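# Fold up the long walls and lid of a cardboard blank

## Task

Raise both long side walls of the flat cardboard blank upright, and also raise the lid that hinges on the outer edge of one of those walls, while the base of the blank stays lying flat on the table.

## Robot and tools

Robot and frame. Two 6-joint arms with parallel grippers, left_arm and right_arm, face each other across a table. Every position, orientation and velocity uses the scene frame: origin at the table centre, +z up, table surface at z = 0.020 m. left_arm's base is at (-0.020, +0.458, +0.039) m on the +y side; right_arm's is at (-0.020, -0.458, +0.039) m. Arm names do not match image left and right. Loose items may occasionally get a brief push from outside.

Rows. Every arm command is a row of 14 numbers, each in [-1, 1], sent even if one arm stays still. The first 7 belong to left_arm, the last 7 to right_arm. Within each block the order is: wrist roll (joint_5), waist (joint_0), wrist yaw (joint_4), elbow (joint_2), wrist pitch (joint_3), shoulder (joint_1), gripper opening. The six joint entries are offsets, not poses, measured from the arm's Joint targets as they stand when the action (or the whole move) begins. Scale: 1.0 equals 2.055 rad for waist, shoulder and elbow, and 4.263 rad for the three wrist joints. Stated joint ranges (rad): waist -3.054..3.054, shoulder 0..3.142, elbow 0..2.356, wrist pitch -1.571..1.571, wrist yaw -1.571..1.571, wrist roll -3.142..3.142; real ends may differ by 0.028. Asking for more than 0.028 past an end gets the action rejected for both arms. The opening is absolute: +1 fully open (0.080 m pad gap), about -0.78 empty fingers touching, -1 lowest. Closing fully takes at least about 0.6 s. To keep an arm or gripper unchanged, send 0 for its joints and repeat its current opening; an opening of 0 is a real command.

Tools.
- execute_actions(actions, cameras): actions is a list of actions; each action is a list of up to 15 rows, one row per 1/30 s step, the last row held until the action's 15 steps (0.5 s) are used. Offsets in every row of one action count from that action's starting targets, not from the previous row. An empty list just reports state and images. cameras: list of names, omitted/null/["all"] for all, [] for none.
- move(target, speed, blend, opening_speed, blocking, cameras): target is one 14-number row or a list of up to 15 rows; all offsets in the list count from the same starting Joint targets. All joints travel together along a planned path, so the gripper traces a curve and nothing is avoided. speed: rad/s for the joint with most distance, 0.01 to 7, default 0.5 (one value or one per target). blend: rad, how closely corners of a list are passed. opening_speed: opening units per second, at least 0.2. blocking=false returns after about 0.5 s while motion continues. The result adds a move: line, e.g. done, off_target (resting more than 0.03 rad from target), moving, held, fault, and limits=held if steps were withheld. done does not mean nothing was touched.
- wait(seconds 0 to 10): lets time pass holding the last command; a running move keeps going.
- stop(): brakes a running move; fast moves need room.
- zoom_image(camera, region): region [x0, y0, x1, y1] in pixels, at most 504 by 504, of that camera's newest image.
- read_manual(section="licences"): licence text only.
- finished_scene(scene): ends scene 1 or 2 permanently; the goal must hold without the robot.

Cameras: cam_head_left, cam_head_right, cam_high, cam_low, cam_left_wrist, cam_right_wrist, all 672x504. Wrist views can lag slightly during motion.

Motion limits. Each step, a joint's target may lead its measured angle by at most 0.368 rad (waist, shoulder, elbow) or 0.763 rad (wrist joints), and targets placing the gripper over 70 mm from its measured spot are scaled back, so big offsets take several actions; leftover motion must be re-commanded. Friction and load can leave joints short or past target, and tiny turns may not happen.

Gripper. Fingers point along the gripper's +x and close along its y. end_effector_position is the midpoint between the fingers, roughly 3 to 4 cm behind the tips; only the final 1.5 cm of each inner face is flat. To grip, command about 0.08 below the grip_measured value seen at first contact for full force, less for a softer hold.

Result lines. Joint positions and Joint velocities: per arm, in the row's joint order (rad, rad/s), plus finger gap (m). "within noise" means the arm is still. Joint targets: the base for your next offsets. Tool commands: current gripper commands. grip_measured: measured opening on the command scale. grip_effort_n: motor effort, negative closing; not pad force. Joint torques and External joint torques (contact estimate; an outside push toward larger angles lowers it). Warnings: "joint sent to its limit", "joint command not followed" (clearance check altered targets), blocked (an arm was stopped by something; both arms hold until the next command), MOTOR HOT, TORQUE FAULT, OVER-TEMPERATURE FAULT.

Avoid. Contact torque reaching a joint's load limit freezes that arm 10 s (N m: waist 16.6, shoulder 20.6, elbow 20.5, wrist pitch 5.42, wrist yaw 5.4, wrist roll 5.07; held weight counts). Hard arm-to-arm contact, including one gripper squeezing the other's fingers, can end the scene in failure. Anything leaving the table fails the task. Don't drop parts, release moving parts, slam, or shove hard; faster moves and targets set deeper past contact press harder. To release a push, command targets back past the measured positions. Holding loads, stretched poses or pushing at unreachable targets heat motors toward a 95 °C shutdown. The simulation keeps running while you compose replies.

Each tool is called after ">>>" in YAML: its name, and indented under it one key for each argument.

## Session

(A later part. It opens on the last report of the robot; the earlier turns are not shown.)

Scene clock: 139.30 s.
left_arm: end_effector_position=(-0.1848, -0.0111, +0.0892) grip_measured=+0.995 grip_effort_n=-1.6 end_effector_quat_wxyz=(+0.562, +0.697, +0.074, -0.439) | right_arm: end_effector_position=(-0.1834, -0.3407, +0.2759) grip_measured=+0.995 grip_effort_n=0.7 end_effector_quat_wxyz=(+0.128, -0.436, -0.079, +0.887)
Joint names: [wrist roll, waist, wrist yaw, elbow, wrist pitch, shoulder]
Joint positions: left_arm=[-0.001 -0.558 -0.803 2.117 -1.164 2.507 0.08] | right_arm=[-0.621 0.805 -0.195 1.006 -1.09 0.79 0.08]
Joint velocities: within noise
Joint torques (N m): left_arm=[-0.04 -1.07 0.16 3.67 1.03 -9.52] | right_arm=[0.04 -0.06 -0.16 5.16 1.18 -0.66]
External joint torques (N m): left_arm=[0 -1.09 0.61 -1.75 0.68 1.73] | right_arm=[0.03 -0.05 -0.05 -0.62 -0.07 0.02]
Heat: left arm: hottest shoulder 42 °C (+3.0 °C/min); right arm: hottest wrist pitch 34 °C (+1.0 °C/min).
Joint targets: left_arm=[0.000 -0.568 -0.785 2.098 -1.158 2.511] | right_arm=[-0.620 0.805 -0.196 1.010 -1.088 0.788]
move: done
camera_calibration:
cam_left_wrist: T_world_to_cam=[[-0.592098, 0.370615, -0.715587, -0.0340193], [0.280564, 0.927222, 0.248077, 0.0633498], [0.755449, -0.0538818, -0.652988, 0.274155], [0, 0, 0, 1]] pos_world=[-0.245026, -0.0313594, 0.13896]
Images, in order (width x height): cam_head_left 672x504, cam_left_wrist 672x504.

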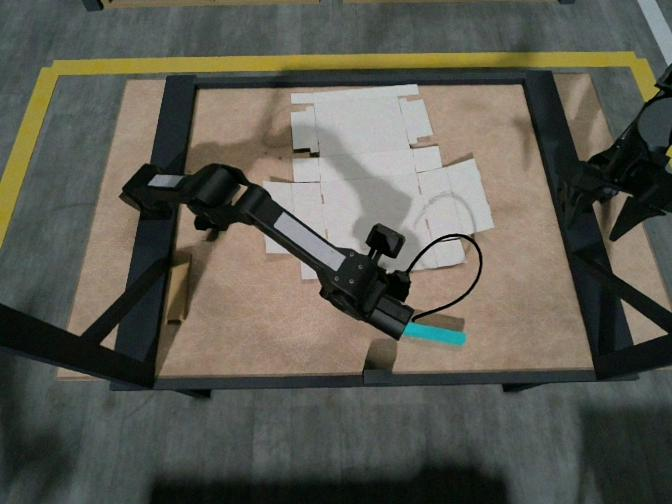

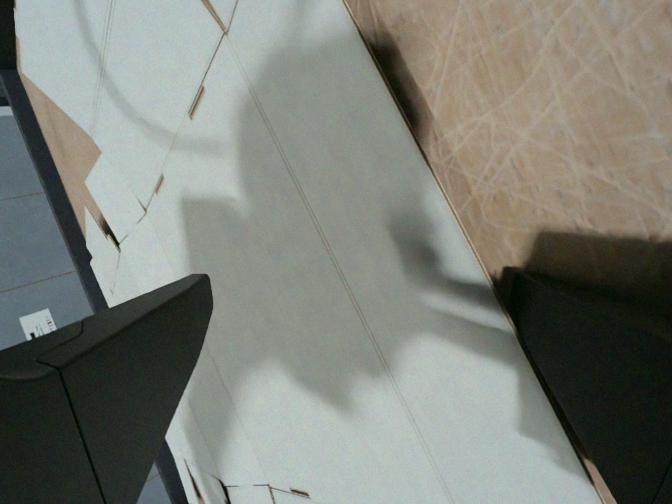

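>>> move:
  target:
    - [0,-0.0125,0,-0.0137,0.0017,-0.0101,1,0,0,0,0,0,0,0.995]
  speed: 0.15
  cameras: ["cam_left_wrist","cam_head_right"]

>>> zoom_image:
  camera: "cam_left_wrist"
  region: [370, 150, 672, 504]

>>> zoom_image:
  camera: "cam_head_right"
  region: [270, 180, 520, 370]

Scene clock: 145.97 s.
left_arm: end_effector_position=(-0.1964, -0.0033, +0.0895) grip_measured=+0.995 grip_effort_n=-1.6 end_effector_quat_wxyz=(+0.555, +0.699, +0.063, -0.446) | right_arm: end_effector_position=(-0.1834, -0.3407, +0.2759) grip_measured=+0.995 grip_effort_n=0.7 end_effector_quat_wxyz=(+0.128, -0.436, -0.079, +0.887)
Joint names: [wrist roll, waist, wrist yaw, elbow, wrist pitch, shoulder]
Joint positions: left_arm=[-0.001 -0.587 -0.803 2.088 -1.154 2.491 0.08] | right_arm=[-0.621 0.805 -0.195 1.006 -1.09 0.79 0.08]
Joint velocities: within noise
Joint torques (N m): left_arm=[0.03 -0.93 0.15 3.68 0.79 -10.11] | right_arm=[0.04 -0.08 -0.16 5.12 1.17 -0.67]
External joint torques (N m): left_arm=[0.07 -0.85 0.6 -1.71 0.45 1.09] | right_arm=[0.03 -0.09 -0.05 -0.61 -0.05 0.03]
Heat: left arm: hottest shoulder 42 °C (+3.0 °C/min); right arm: hottest wrist pitch 34 °C (+1.0 °C/min).
Joint targets: left_arm=[0.000 -0.594 -0.785 2.070 -1.151 2.490] | right_arm=[-0.620 0.805 -0.196 1.010 -1.088 0.788]
move: done
camera_calibration:
cam_left_wrist: T_world_to_cam=[[-0.580136, 0.388599, -0.715845, -0.0410915], [0.306932, 0.918366, 0.249794, 0.064277], [0.754477, -0.0748011, -0.65205, 0.283152], [0, 0, 0, 1]] pos_world=[-0.257199, -0.0218816, 0.139158]
Images, in order (width x height): cam_head_right 672x504, cam_left_wrist 672x504.

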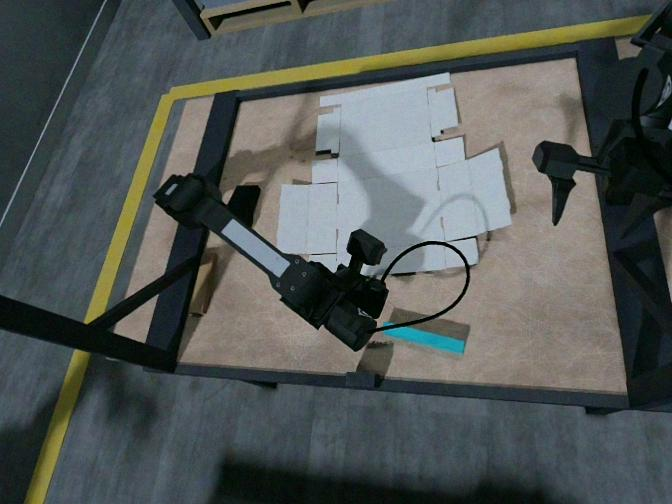

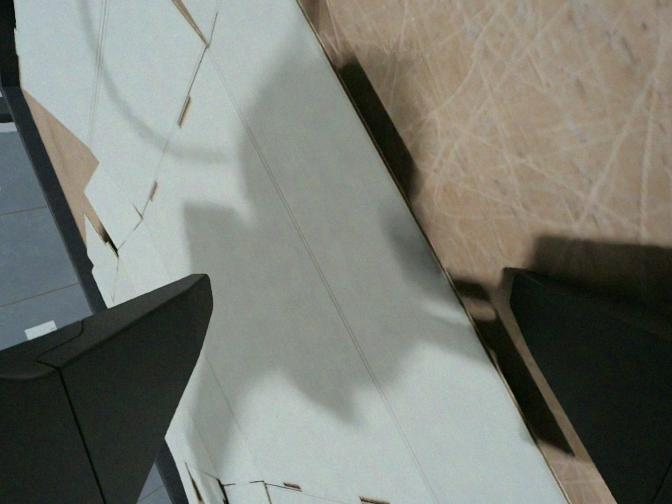

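Scaled by 1.424 from the camera's 672x504 image, which has a finer 960x720 frame.

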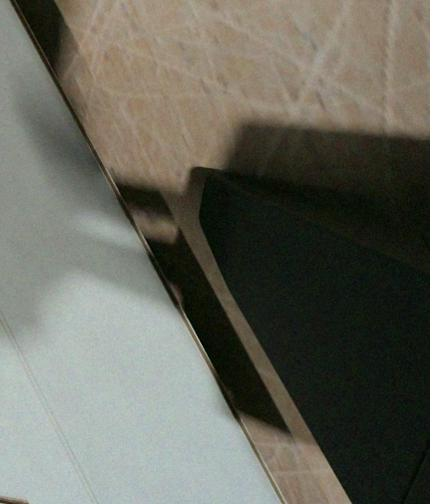

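Scaled by 2.016 from the camera's 672x504 image, which has a finer 960x720 frame.

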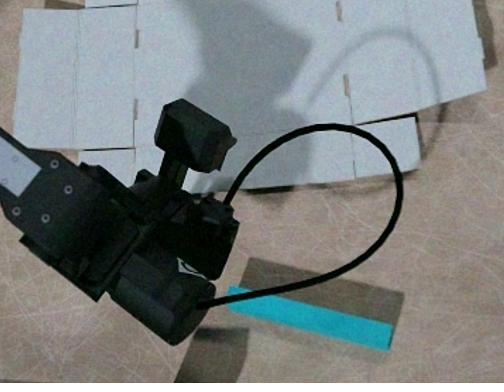

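>>> move:
  target:
    - [0,0.0156,0,0.0215,-0.0045,0.0110,1,0,0,0,0,0,0,0.995]
    - [0,0.0312,0,0.0424,-0.0091,0.0225,1,0,0,0,0,0,0,0.995]
  speed: 0.12
  cameras: ["cam_left_wrist","cam_head_right"]

>>> zoom_image:
  camera: "cam_left_wrist"
  region: [370, 150, 672, 504]

>>> zoom_image:
  camera: "cam_head_right"
  region: [270, 180, 520, 370]

Scene clock: 150.80 s.
left_arm: end_effector_position=(-0.1791, -0.0143, +0.0904) grip_measured=+0.995 grip_effort_n=-1.2 end_effector_quat_wxyz=(+0.561, +0.698, +0.086, -0.438) | right_arm: end_effector_position=(-0.1834, -0.3407, +0.2759) grip_measured=+0.995 grip_effort_n=1.2 end_effector_quat_wxyz=(+0.128, -0.436, -0.079, +0.887)
Joint names: [wrist roll, waist, wrist yaw, elbow, wrist pitch, shoulder]
Joint positions: left_arm=[-0.001 -0.54 -0.784 2.149 -1.191 2.517 0.08] | right_arm=[-0.621 0.805 -0.195 1.006 -1.09 0.79 0.08]
Joint velocities: within noise
Joint torques (N m): left_arm=[0.01 0.92 -0.43 6.38 0.66 -8.01] | right_arm=[0.03 -0.08 -0.16 5.15 1.17 -0.64]
External joint torques (N m): left_arm=[0.05 0.84 0.01 0.95 0.33 3.33] | right_arm=[0.02 -0.06 -0.05 -0.58 -0.06 0.08]
Heat: left arm: hottest shoulder 43 °C (+4.0 °C/min); right arm: hottest wrist pitch 34 °C (+1.0 °C/min).
Joint targets: left_arm=[0.000 -0.530 -0.785 2.157 -1.190 2.537] | right_arm=[-0.620 0.805 -0.196 1.010 -1.088 0.788]
move: done
camera_calibration:
cam_left_wrist: T_world_to_cam=[[-0.608085, 0.369955, -0.7024, -0.0326769], [0.267961, 0.928502, 0.257062, 0.0613366], [0.747281, -0.0318998, -0.663742, 0.270183], [0, 0, 0, 1]] pos_world=[-0.238209, -0.0362434, 0.140612]
Images, in order (width x height): cam_head_right 672x504, cam_left_wrist 672x504.

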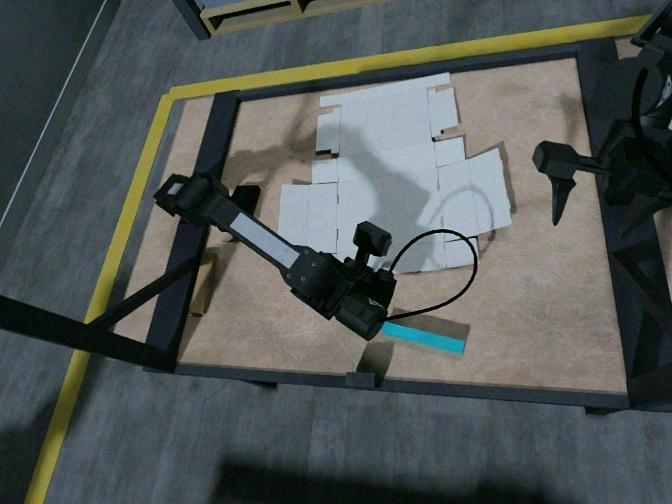

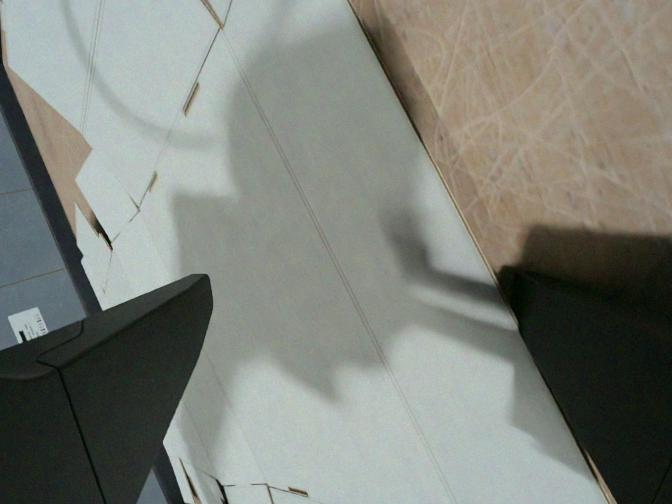

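Scaled by 1.424 from the camera's 672x504 image, which has a finer 960x720 frame.

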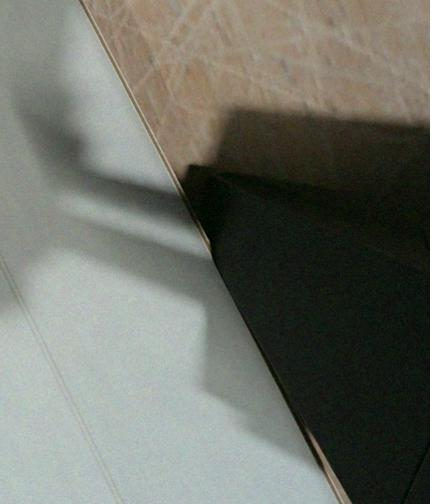

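Scaled by 2.016 from the camera's 672x504 image, which has a finer 960x720 frame.

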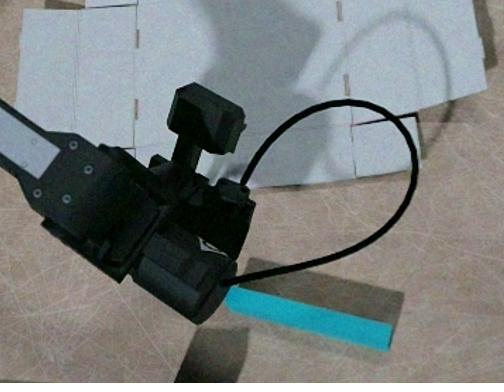

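>>> move:
  target:
    - [0,0.006,0,0.0177,-0.008,0.001,1,0,0,0,0,0,0,0.995]
    - [0,0.008,0,0.034,-0.0179,-0.003,1,0,0,0,0,0,0,0.995]
  speed: 0.12
  cameras: ["cam_left_wrist","cam_head_right"]

>>> zoom_image:
  camera: "cam_left_wrist"
  region: [370, 150, 672, 504]

Scene clock: 159.77 s.
left_arm: end_effector_position=(-0.1761, -0.0147, +0.0998) grip_measured=+0.995 grip_effort_n=-1.6 end_effector_quat_wxyz=(+0.554, +0.703, +0.095, -0.435) | right_arm: end_effector_position=(-0.1834, -0.3407, +0.2759) grip_measured=+0.995 grip_effort_n=0.7 end_effector_quat_wxyz=(+0.128, -0.436, -0.079, +0.887)
Joint names: [wrist roll, waist, wrist yaw, elbow, wrist pitch, shoulder]
Joint positions: left_arm=[-0.001 -0.532 -0.772 2.212 -1.262 2.529 0.08] | right_arm=[-0.621 0.805 -0.195 1.006 -1.09 0.79 0.08]
Joint velocities: within noise
Joint torques (N m): left_arm=[-0.03 2 -0.84 6.82 0.3 -10.06] | right_arm=[0.03 -0.05 -0.15 5.17 1.17 -0.65]
External joint torques (N m): left_arm=[0.01 1.93 -0.4 1.38 -0.01 1.35] | right_arm=[0.02 -0.04 -0.05 -0.58 -0.06 0.06]
Heat: left arm: hottest shoulder 42 °C (+3.0 °C/min); right arm: hottest wrist pitch 34 °C (+0.0 °C/min).
Joint targets: left_arm=[0.000 -0.513 -0.785 2.227 -1.266 2.530] | right_arm=[-0.620 0.805 -0.196 1.010 -1.088 0.788]
move: done
camera_calibration:
cam_left_wrist: T_world_to_cam=[[-0.611779, 0.380584, -0.693457, -0.0254944], [0.260335, 0.924686, 0.277815, 0.0550795], [0.746962, -0.0105701, -0.664783, 0.27455], [0, 0, 0, 1]] pos_world=[-0.235014, -0.0383265, 0.149535]
Images, in order (width x height): cam_head_right 672x504, cam_left_wrist 672x504.

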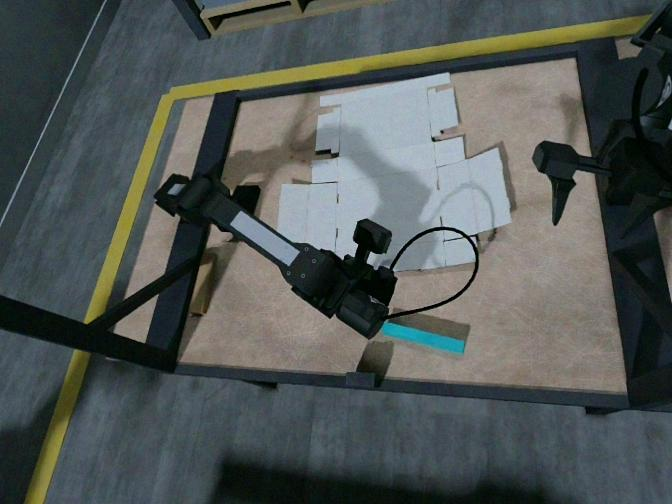

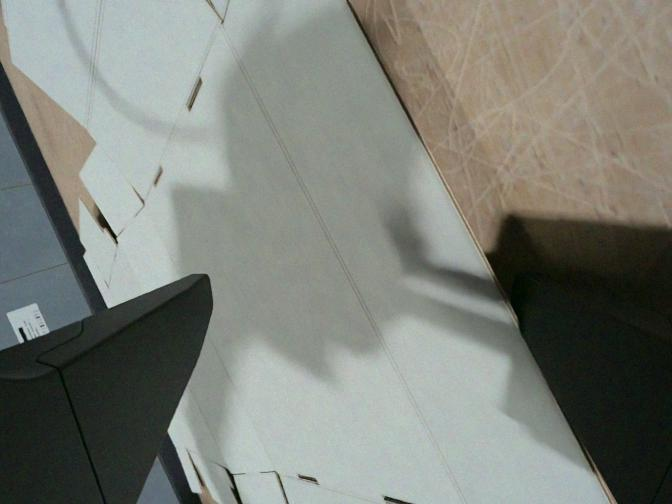

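Scaled by 1.424 from the camera's 672x504 image, which has a finer 960x720 frame.

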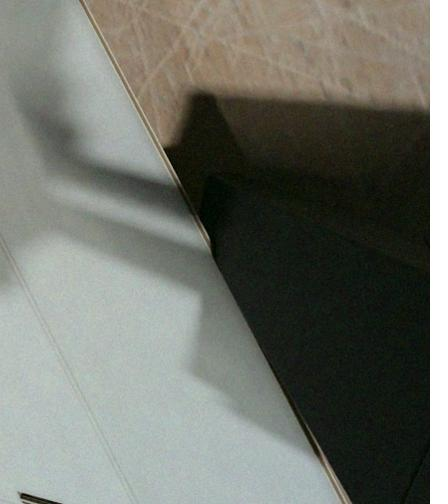

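>>> move:
  target: [0,0.0059,0,-0.01635,-0.0039,-0.02355,1,0,0,0,0,0,0,0.995]
  speed: 0.12
  cameras: ["cam_left_wrist","cam_head_left","cam_head_right"]

>>> zoom_image:
  camera: "cam_head_right"
  region: [270, 180, 520, 370]

Scene clock: 180.53 s.
left_arm: end_effector_position=(-0.1725, -0.0123, +0.1111) grip_measured=+0.995 grip_effort_n=-1.6 end_effector_quat_wxyz=(+0.556, +0.701, +0.098, -0.436) | right_arm: end_effector_position=(-0.1834, -0.3407, +0.2759) grip_measured=+0.995 grip_effort_n=0.7 end_effector_quat_wxyz=(+0.128, -0.436, -0.079, +0.887)
Joint names: [wrist roll, waist, wrist yaw, elbow, wrist pitch, shoulder]
Joint positions: left_arm=[-0.001 -0.527 -0.766 2.204 -1.278 2.498 0.08] | right_arm=[-0.621 0.805 -0.195 1.006 -1.09 0.79 0.08]
Joint velocities: within noise
Joint torques (N m): left_arm=[0.01 2.66 -1.02 4.4 0.29 -11.76] | right_arm=[0.04 -0.03 -0.16 5.15 1.17 -0.67]
External joint torques (N m): left_arm=[0.04 2.65 -0.58 -1.08 -0.03 -0.42] | right_arm=[0.03 -0.03 -0.05 -0.59 -0.06 0.06]
Heat: left arm: hottest shoulder 43 °C (+4.0 °C/min); right arm: hottest wrist pitch 34 °C (+0.0 °C/min).
Joint targets: left_arm=[0.000 -0.502 -0.785 2.193 -1.283 2.482] | right_arm=[-0.620 0.805 -0.196 1.010 -1.088 0.788]
move: done
camera_calibration:
cam_left_wrist: T_world_to_cam=[[-0.619527, 0.375816, -0.689165, -0.0181966], [0.257725, 0.926659, 0.273643, 0.0488119], [0.741461, -0.00808588, -0.670947, 0.279238], [0, 0, 0, 1]] pos_world=[-0.230897, -0.0361356, 0.161456]
Images, in order (width x height): cam_head_left 672x504, cam_head_right 672x504, cam_left_wrist 672x504.

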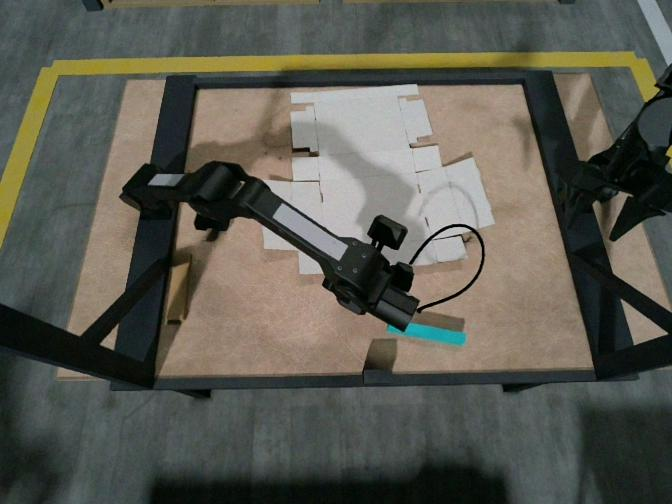

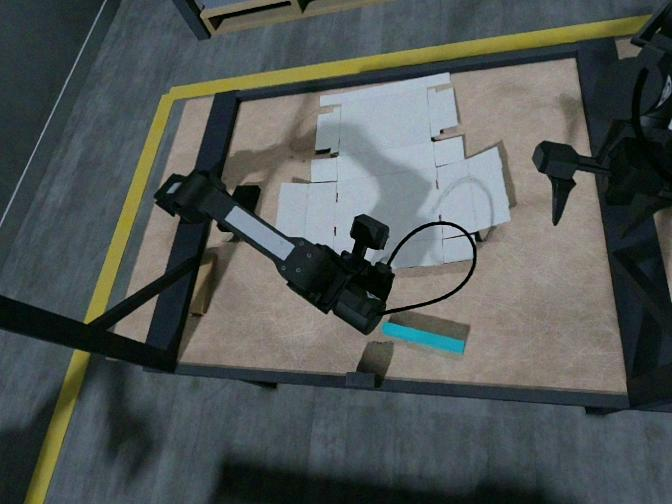

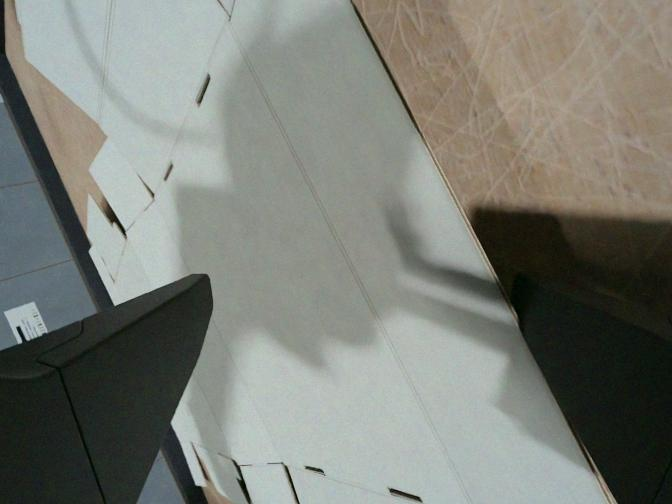

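Scaled by 2.016 from the camera's 672x504 image, which has a finer 960x720 frame.

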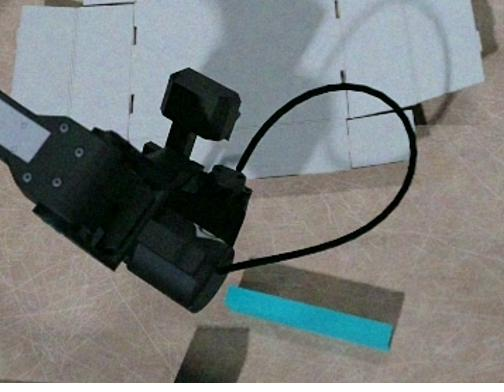

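>>> move:
  target: [0,0.021,0,-0.0105,-0.0016,-0.0158,1,0,0,0,0,0,0,0.995]
  speed: 0.12
  cameras: ["cam_left_wrist","cam_head_left","cam_head_right"]

>>> zoom_image:
  camera: "cam_head_left"
  region: [260, 70, 510, 290]

Scene clock: 185.73 s.
left_arm: end_effector_position=(-0.1634, -0.0115, +0.1200) grip_measured=+0.995 grip_effort_n=-1.6 end_effector_quat_wxyz=(+0.560, +0.694, +0.112, -0.439) | right_arm: end_effector_position=(-0.1834, -0.3407, +0.2759) grip_measured=+0.995 grip_effort_n=0.7 end_effector_quat_wxyz=(+0.128, -0.436, -0.079, +0.887)
Joint names: [wrist roll, waist, wrist yaw, elbow, wrist pitch, shoulder]
Joint positions: left_arm=[-0.002 -0.507 -0.747 2.185 -1.281 2.465 0.08] | right_arm=[-0.621 0.805 -0.195 1.006 -1.09 0.79 0.08]
Joint velocities: within noise
Joint torques (N m): left_arm=[0.01 4.99 -1.6 3.96 0.05 -11.37] | right_arm=[0.04 -0.03 -0.16 5.15 1.18 -0.67]
External joint torques (N m): left_arm=[0.04 4.91 -1.17 -1.51 -0.29 -0.2] | right_arm=[0.02 -0.01 -0.06 -0.66 -0.08 0.02]
Heat: left arm: hottest shoulder 47 °C (+8.0 °C/min); right arm: hottest wrist pitch 34 °C (+0.0 °C/min).
Joint targets: left_arm=[0.000 -0.458 -0.785 2.171 -1.290 2.450] | right_arm=[-0.620 0.805 -0.196 1.010 -1.088 0.788]
move: off_target (left_arm); left_arm: the waist is farthest, 0.048 rad from its target
camera_calibration:
cam_left_wrist: T_world_to_cam=[[-0.642691, 0.361742, -0.675345, -0.0123581], [0.244731, 0.932259, 0.266458, 0.0420462], [0.725985, 0.00597216, -0.687684, 0.278133], [0, 0, 0, 1]] pos_world=[-0.220153, -0.0363885, 0.171718]
Images, in order (width x height): cam_head_left 672x504, cam_head_right 672x504, cam_left_wrist 672x504.

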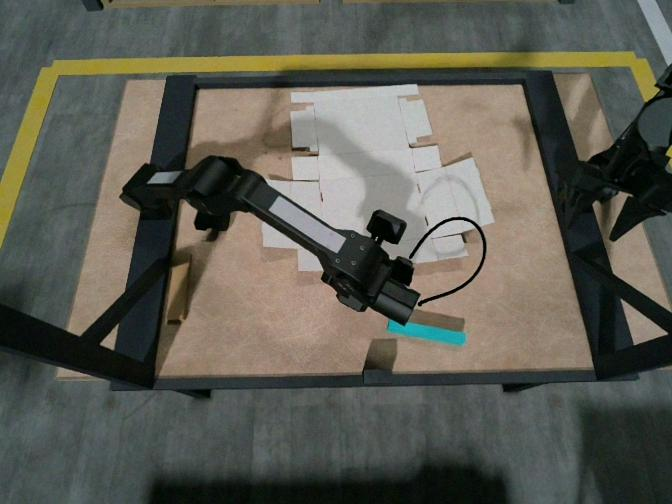

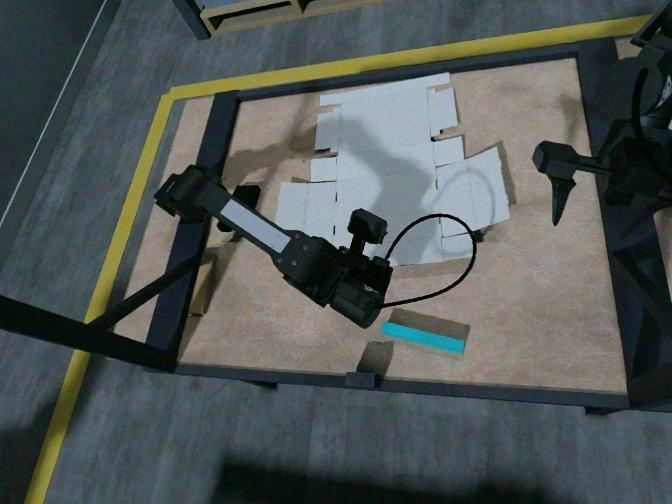

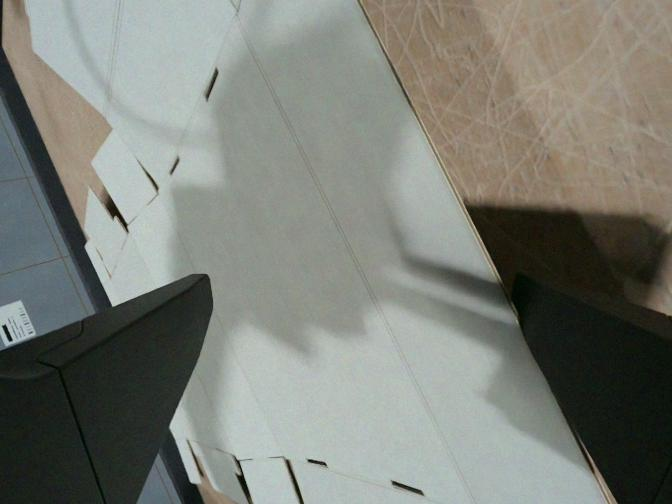

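Scaled by 2.016 from the camera's 672x504 image, which has a finer 960x720 frame.

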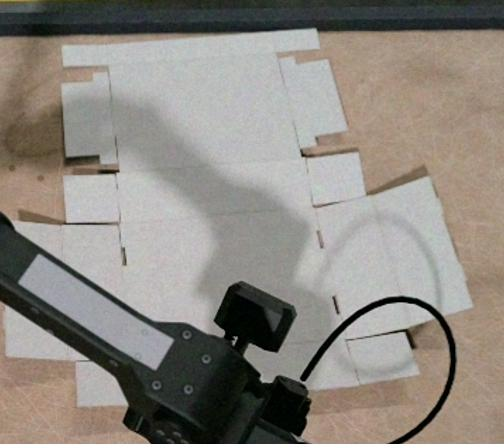

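>>> move:
  target: [0,0.029,0,0.0146,-0.0094,-0.0054,1,0,0,0,0,0,0,0.995]
  speed: 0.15
  cameras: ["cam_left_wrist","cam_head_left","cam_head_right"]

>>> zoom_image:
  camera: "cam_head_right"
  region: [260, 70, 510, 290]

Scene clock: 191.93 s.
left_arm: end_effector_position=(-0.1652, -0.0065, +0.1265) grip_measured=+0.995 grip_effort_n=-1.6 end_effector_quat_wxyz=(+0.550, +0.691, +0.130, -0.450) | right_arm: end_effector_position=(-0.1833, -0.3408, +0.2758) grip_measured=+0.995 grip_effort_n=1.2 end_effector_quat_wxyz=(+0.128, -0.436, -0.079, +0.887)
Joint names: [wrist roll, waist, wrist yaw, elbow, wrist pitch, shoulder]
Joint positions: left_arm=[-0.004 -0.504 -0.699 2.199 -1.315 2.447 0.08] | right_arm=[-0.621 0.805 -0.195 1.006 -1.091 0.79 0.08]
Joint velocities: within noise
Joint torques (N m): left_arm=[-0.01 2.39 -0.98 5.36 0.46 -9.76] | right_arm=[0.03 -0.07 -0.13 4.7 1.08 -0.49]
External joint torques (N m): left_arm=[0.02 2.56 -0.59 -0.04 0.14 1.23] | right_arm=[0.02 -0.06 -0.02 -1.05 -0.15 0.22]
Heat: left arm: hottest shoulder 50 °C (+9.0 °C/min); right arm: hottest wrist pitch 34 °C (+0.0 °C/min). Heating fast: the left arm's shoulder motor: a push or a pull is the cause, and it goes on while you think. Ease it with your next call, before anything else.
Joint targets: left_arm=[-0.004 -0.480 -0.719 2.199 -1.317 2.447] | right_arm=[-0.621 0.805 -0.195 1.006 -1.091 0.790]
MOTOR HOT: the shoulder of the left arm reports 50 °C; the controller stops that arm at 95 °C. To cool a motor, set the load down, stop pushing, or move to a pose that needs little force.
blocked (left_arm)
move: off_target (left_arm); left_arm: the waist is farthest, 0.105 rad from its target
camera_calibration:
cam_left_wrist: T_world_to_cam=[[-0.671469, 0.374622, -0.639365, -0.0201436], [0.251616, 0.926804, 0.278789, 0.0356813], [0.697007, 0.0263237, -0.716581, 0.282836], [0, 0, 0, 1]] pos_world=[-0.219642, -0.0329686, 0.179848]
Images, in order (width x height): cam_head_left 672x504, cam_head_right 672x504, cam_left_wrist 672x504.

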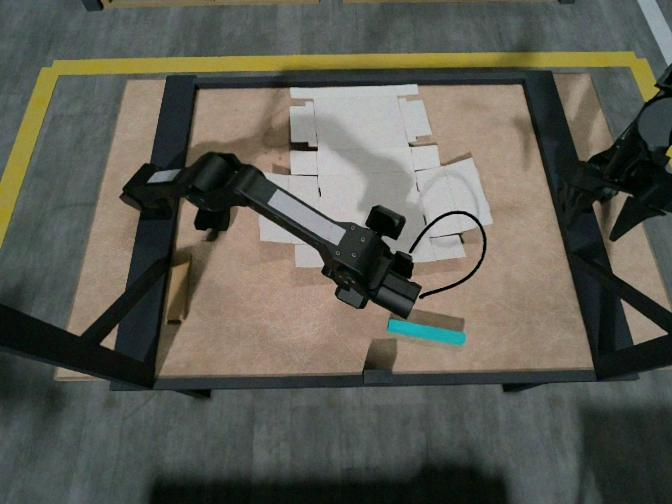

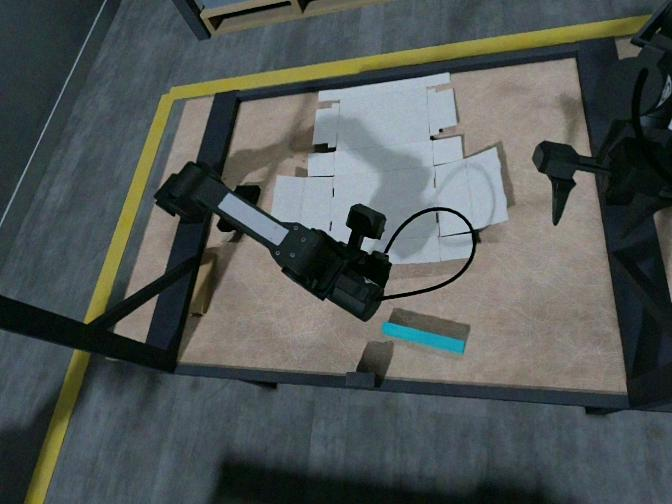

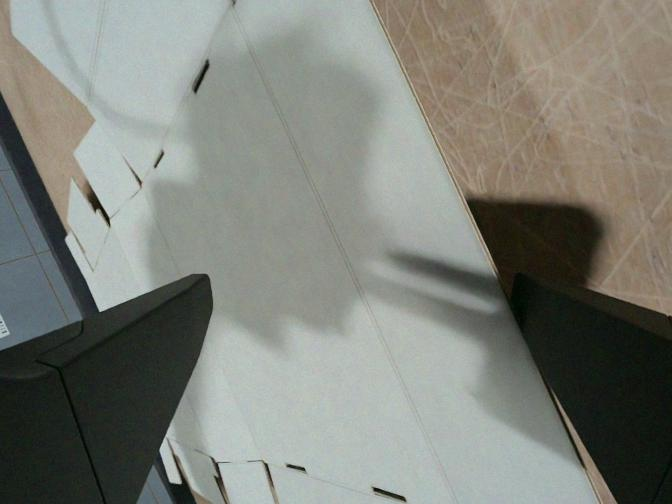

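Scaled by 2.016 from the camera's 672x504 image, which has a finer 960x720 frame.

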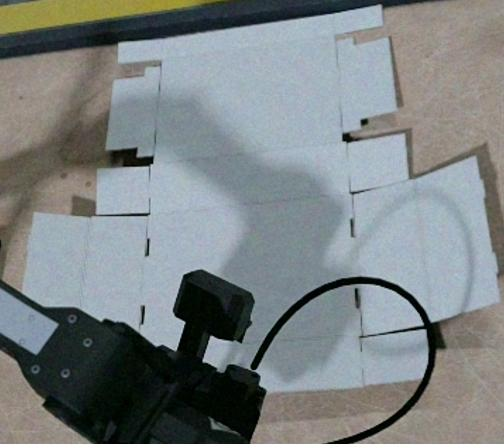

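>>> execute_actions:
  actions: []

>>> zoom_image:
  camera: "cam_right_wrist"
  region: [400, 300, 672, 504]

>>> zoom_image:
  camera: "cam_low"
  region: [230, 190, 450, 290]

Scene clock: 201.80 s.
left_arm: end_effector_position=(-0.1652, -0.0065, +0.1265) grip_measured=+0.995 grip_effort_n=-1.6 end_effector_quat_wxyz=(+0.550, +0.691, +0.130, -0.450) | right_arm: end_effector_position=(-0.1833, -0.3408, +0.2758) grip_measured=+0.995 grip_effort_n=0.7 end_effector_quat_wxyz=(+0.128, -0.436, -0.079, +0.887)
Joint names: [wrist roll, waist, wrist yaw, elbow, wrist pitch, shoulder]
Joint positions: left_arm=[-0.004 -0.504 -0.699 2.199 -1.315 2.447 0.08] | right_arm=[-0.621 0.805 -0.195 1.006 -1.091 0.79 0.08]
Joint velocities: within noise
Joint torques (N m): left_arm=[0.02 2.35 -1.01 5.41 0.49 -9.92] | right_arm=[0.02 -0.08 -0.13 4.71 1.08 -0.49]
External joint torques (N m): left_arm=[0.05 2.43 -0.61 -0.06 0.14 1.13] | right_arm=[0.01 -0.08 -0.02 -1.03 -0.15 0.21]
Heat: left arm: hottest shoulder 52 °C (+10.0 °C/min); right arm: hottest wrist pitch 34 °C (+0.0 °C/min). Fold the left arm in close to its base, or ease its load, before you think long.
Joint targets: left_arm=[-0.004 -0.480 -0.719 2.199 -1.317 2.447] | right_arm=[-0.621 0.805 -0.195 1.006 -1.090 0.790]
Tool commands: left_gripper/opening=+1.0 right_gripper/opening=+1.0
MOTOR HOT: still on. The shoulder of the left arm reports 52 °C.
camera_calibration:
cam_left_wrist: T_world_to_cam=[[-0.671648, 0.374731, -0.639113, -0.0202232], [0.251711, 0.926757, 0.27886, 0.0356878], [0.6968, 0.0264238, -0.716778, 0.282829], [0, 0, 0, 1]] pos_world=[-0.219641, -0.032969, 0.179849]
cam_right_wrist: T_world_to_cam=[[0.144862, 0.954709, 0.259895, 0.287808], [0.953315, -0.0643321, -0.295044, 0.259725], [-0.264962, 0.290502, -0.919458, 0.384463], [0, 0, 0, 1]] pos_world=[-0.187424, -0.369751, 0.355328]

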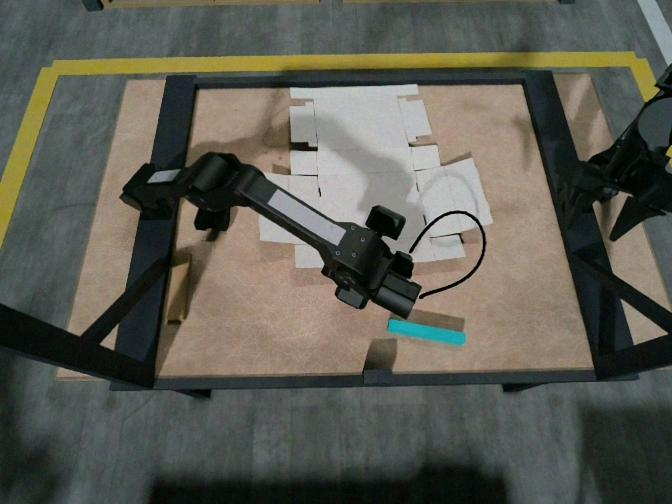

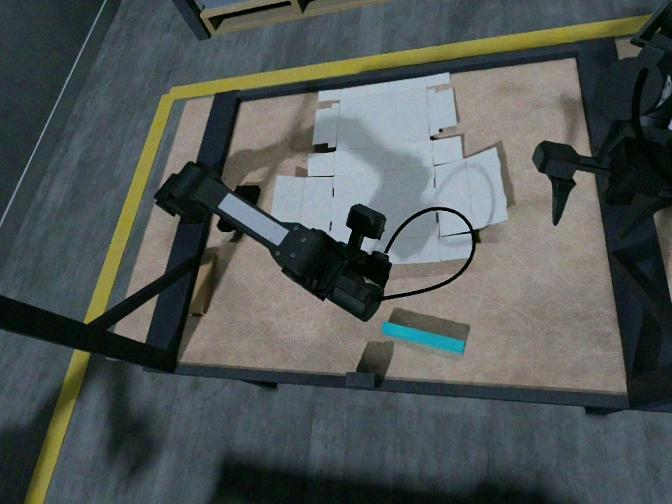

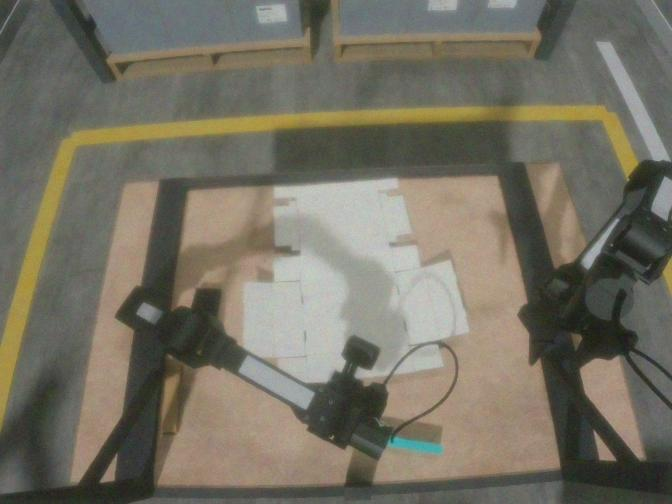

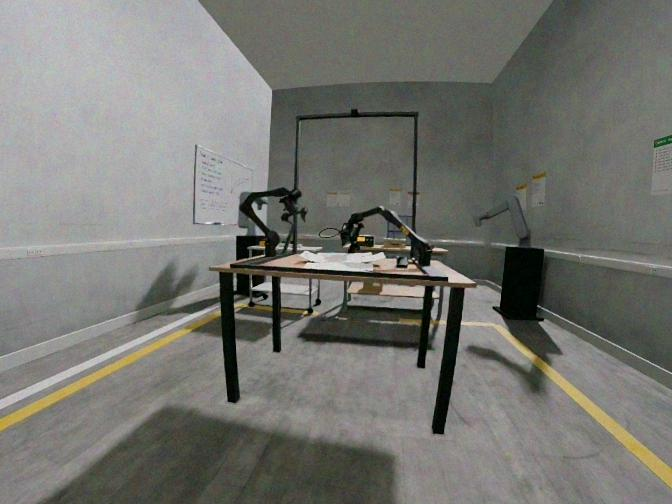

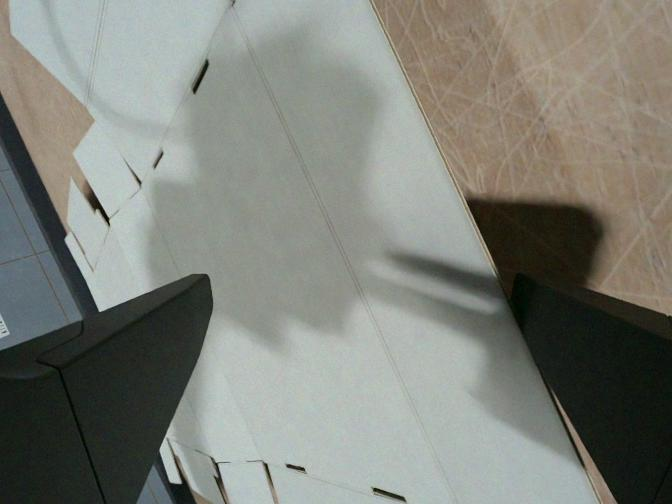

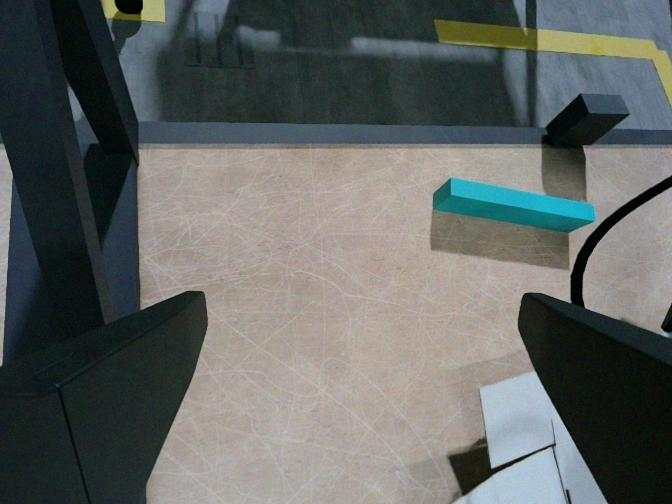

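Scaled by 1.853 from the camera's 672x504 image, which has a finer 960x720 frame.

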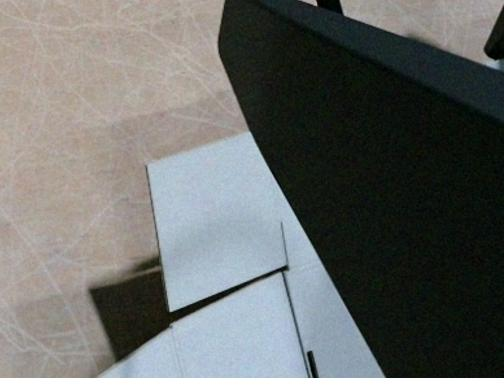

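Scaled by 2.291 from the camera's 672x504 image, which has a finer 960x720 frame.

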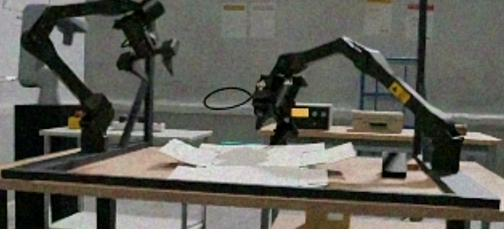

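>>> move:
  target:
    - [0.001,-0.0292,-0.0155,-0.0243,0.0298,0.038,1,0,0,0,0,0,0,0.995]
    - [0.001,-0.0555,-0.0155,-0.0603,0.0385,0.02,1,0,0,0,0,0,0,0.995]
    - [0.001,-0.0779,-0.0155,0.0229,-0.0178,-0.0109,1,0,0,0,0,0,0,0.995]
    - [0.001,-0.0779,-0.0155,0.0005,0.0509,-0.412,1,0,0,0,0,0,0,0.995]
  speed: [0.15,0.2,0.4,0.8]
  cameras: ["cam_left_wrist","cam_head_left","cam_head_right"]

>>> zoom_image:
  camera: "cam_head_left"
  region: [240, 70, 510, 290]

Scene clock: 212.77 s.
left_arm: end_effector_position=(-0.1425, +0.1150, +0.5124) grip_measured=+0.995 grip_effort_n=-1.6 end_effector_quat_wxyz=(+0.733, +0.245, +0.018, -0.634) | right_arm: end_effector_position=(-0.1833, -0.3408, +0.2758) grip_measured=+0.995 grip_effort_n=1.2 end_effector_quat_wxyz=(+0.128, -0.436, -0.079, +0.887)
Joint names: [wrist roll, waist, wrist yaw, elbow, wrist pitch, shoulder]
Joint positions: left_arm=[-0.001 -0.64 -0.784 2.206 -1.103 1.6 0.08] | right_arm=[-0.621 0.805 -0.195 1.006 -1.091 0.79 0.08]
Joint velocities: within noise
Joint torques (N m): left_arm=[0.03 -0.09 -0.22 4.35 1.98 -4.59] | right_arm=[0.02 -0.06 -0.13 4.66 1.08 -0.48]
External joint torques (N m): left_arm=[0.05 -0.08 -0.02 -0.44 0.55 0.42] | right_arm=[0.01 -0.06 -0.02 -1.07 -0.15 0.19]
Heat: left arm: hottest shoulder 53 °C (+10.0 °C/min); right arm: hottest wrist pitch 34 °C (+0.0 °C/min). Fold the left arm in close to its base, or ease its load, before you think long.
Joint targets: left_arm=[0.001 -0.640 -0.785 2.200 -1.100 1.601] | right_arm=[-0.621 0.805 -0.195 1.006 -1.090 0.790]
MOTOR HOT: still on. The shoulder of the left arm reports 53 °C.
move: done
camera_calibration:
cam_left_wrist: T_world_to_cam=[[-0.93616, -0.0655952, -0.345401, 0.0585521], [0.206366, 0.692865, -0.690906, 0.32709], [0.284637, -0.718077, -0.635096, 0.52544], [0, 0, 0, 1]] pos_world=[-0.162246, 0.154518, 0.579917]
Images, in order (width x height): cam_head_left 672x504, cam_head_right 672x504, cam_left_wrist 672x504.

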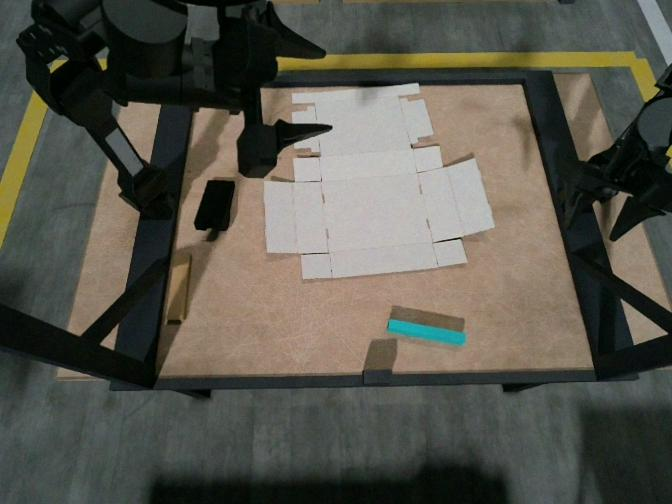

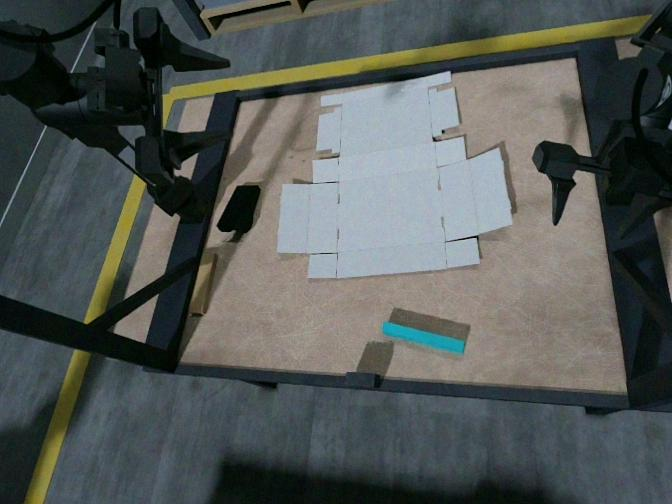

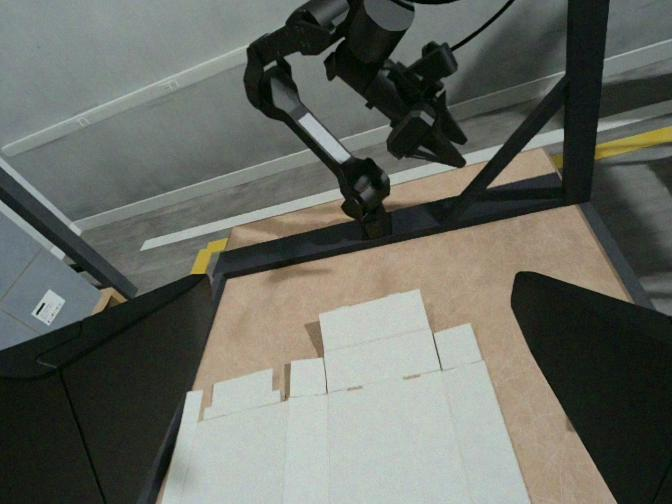

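Scaled by 1.867 from the camera's 672x504 image, which has a finer 960x720 frame.

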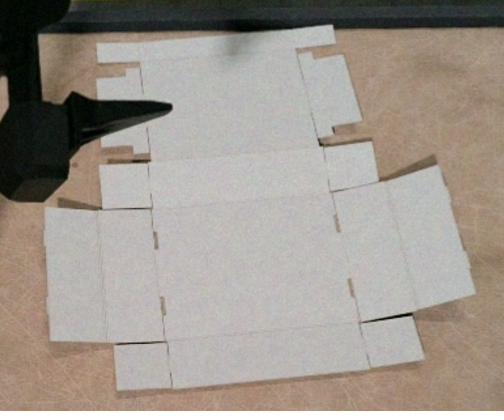

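>>> move:
  target: [0,0,0,0,0,0,1,0.1457,-0.3453,0.0457,0.1693,0.0878,0.5587,-0.78]
  speed: 1.0
  cameras: ["cam_right_wrist","cam_head_left","cam_head_right"]

Scene clock: 236.27 s.
left_arm: end_effector_position=(-0.1425, +0.1150, +0.5124) grip_measured=+0.995 grip_effort_n=-1.6 end_effector_quat_wxyz=(+0.733, +0.245, +0.018, -0.634) | right_arm: end_effector_position=(-0.0587, -0.0529, +0.0923) grip_measured=-0.777 grip_effort_n=-16.0 end_effector_quat_wxyz=(+0.533, -0.452, +0.408, +0.588) end_effector_velocity=(+0.004, -0.002, +0.002) end_effector_angular_velocity=(-0.004, +0.019, -0.004)
Joint names: [wrist roll, waist, wrist yaw, elbow, wrist pitch, shoulder]
Joint positions: left_arm=[-0.001 -0.64 -0.784 2.206 -1.103 1.6 0.08] | right_arm=[-0.004 0.096 0.001 1.34 -0.718 1.931 0]
Joint velocities: left_arm=[within noise] | right_arm=[-0.007 -0.017 -0.022 -0.002 -0.007 -0.007 0]
Joint torques (N m): left_arm=[0 -0.2 -0.22 4.35 2.03 -4.62] | right_arm=[0.17 -0.06 -0.04 5.74 0.71 -6.34]
External joint torques (N m): left_arm=[0.02 -0.19 -0.01 -0.47 0.6 0.46] | right_arm=[0.17 -0.1 -0.03 0.28 0.01 1.67]
Heat: left arm: hottest shoulder 44 °C (+2.0 °C/min); right arm: hottest wrist pitch 34 °C (+0.0 °C/min).
Joint targets: left_arm=[0.001 -0.640 -0.785 2.200 -1.100 1.601] | right_arm=[0.001 0.095 0.000 1.354 -0.716 1.938]
MOTOR HOT: cleared for the motors of the left arm.
move: done
camera_calibration:
cam_right_wrist: T_world_to_cam=[[0.993338, 0.115167, 0.00409816, 0.0715838], [0.114141, -0.988139, 0.102727, -0.0294948], [0.0158803, -0.101575, -0.994701, 0.167797], [0, 0, 0, 1]] pos_world=[-0.070405, -0.0203452, 0.169644]
Images, in order (width x height): cam_head_left 672x504, cam_head_right 672x504, cam_right_wrist 672x504.

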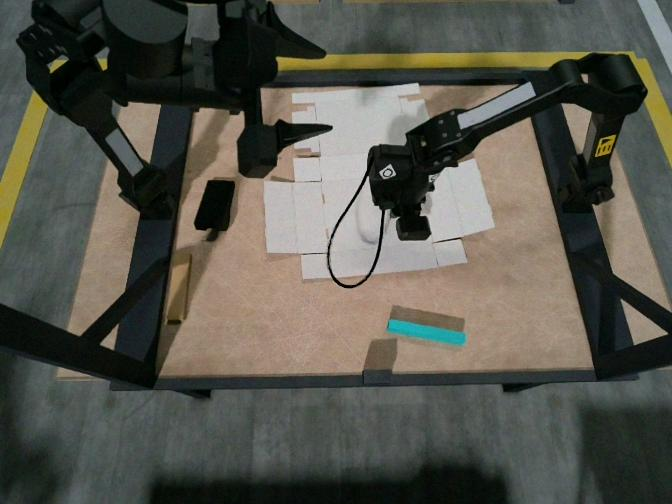

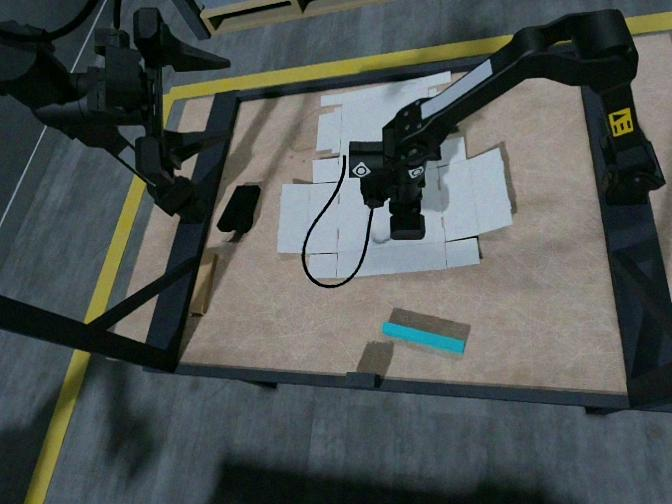

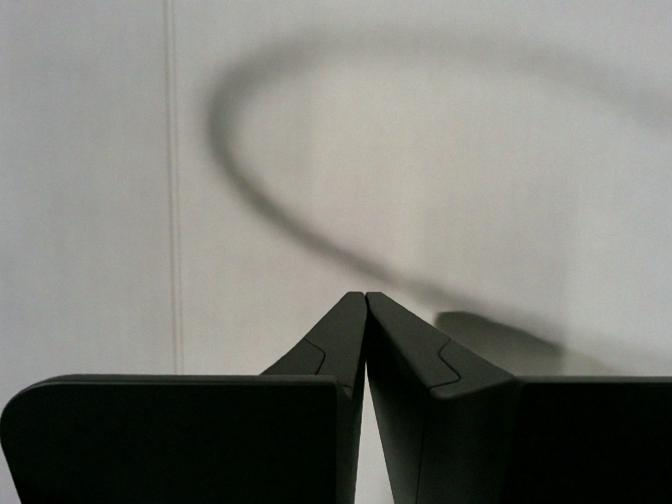

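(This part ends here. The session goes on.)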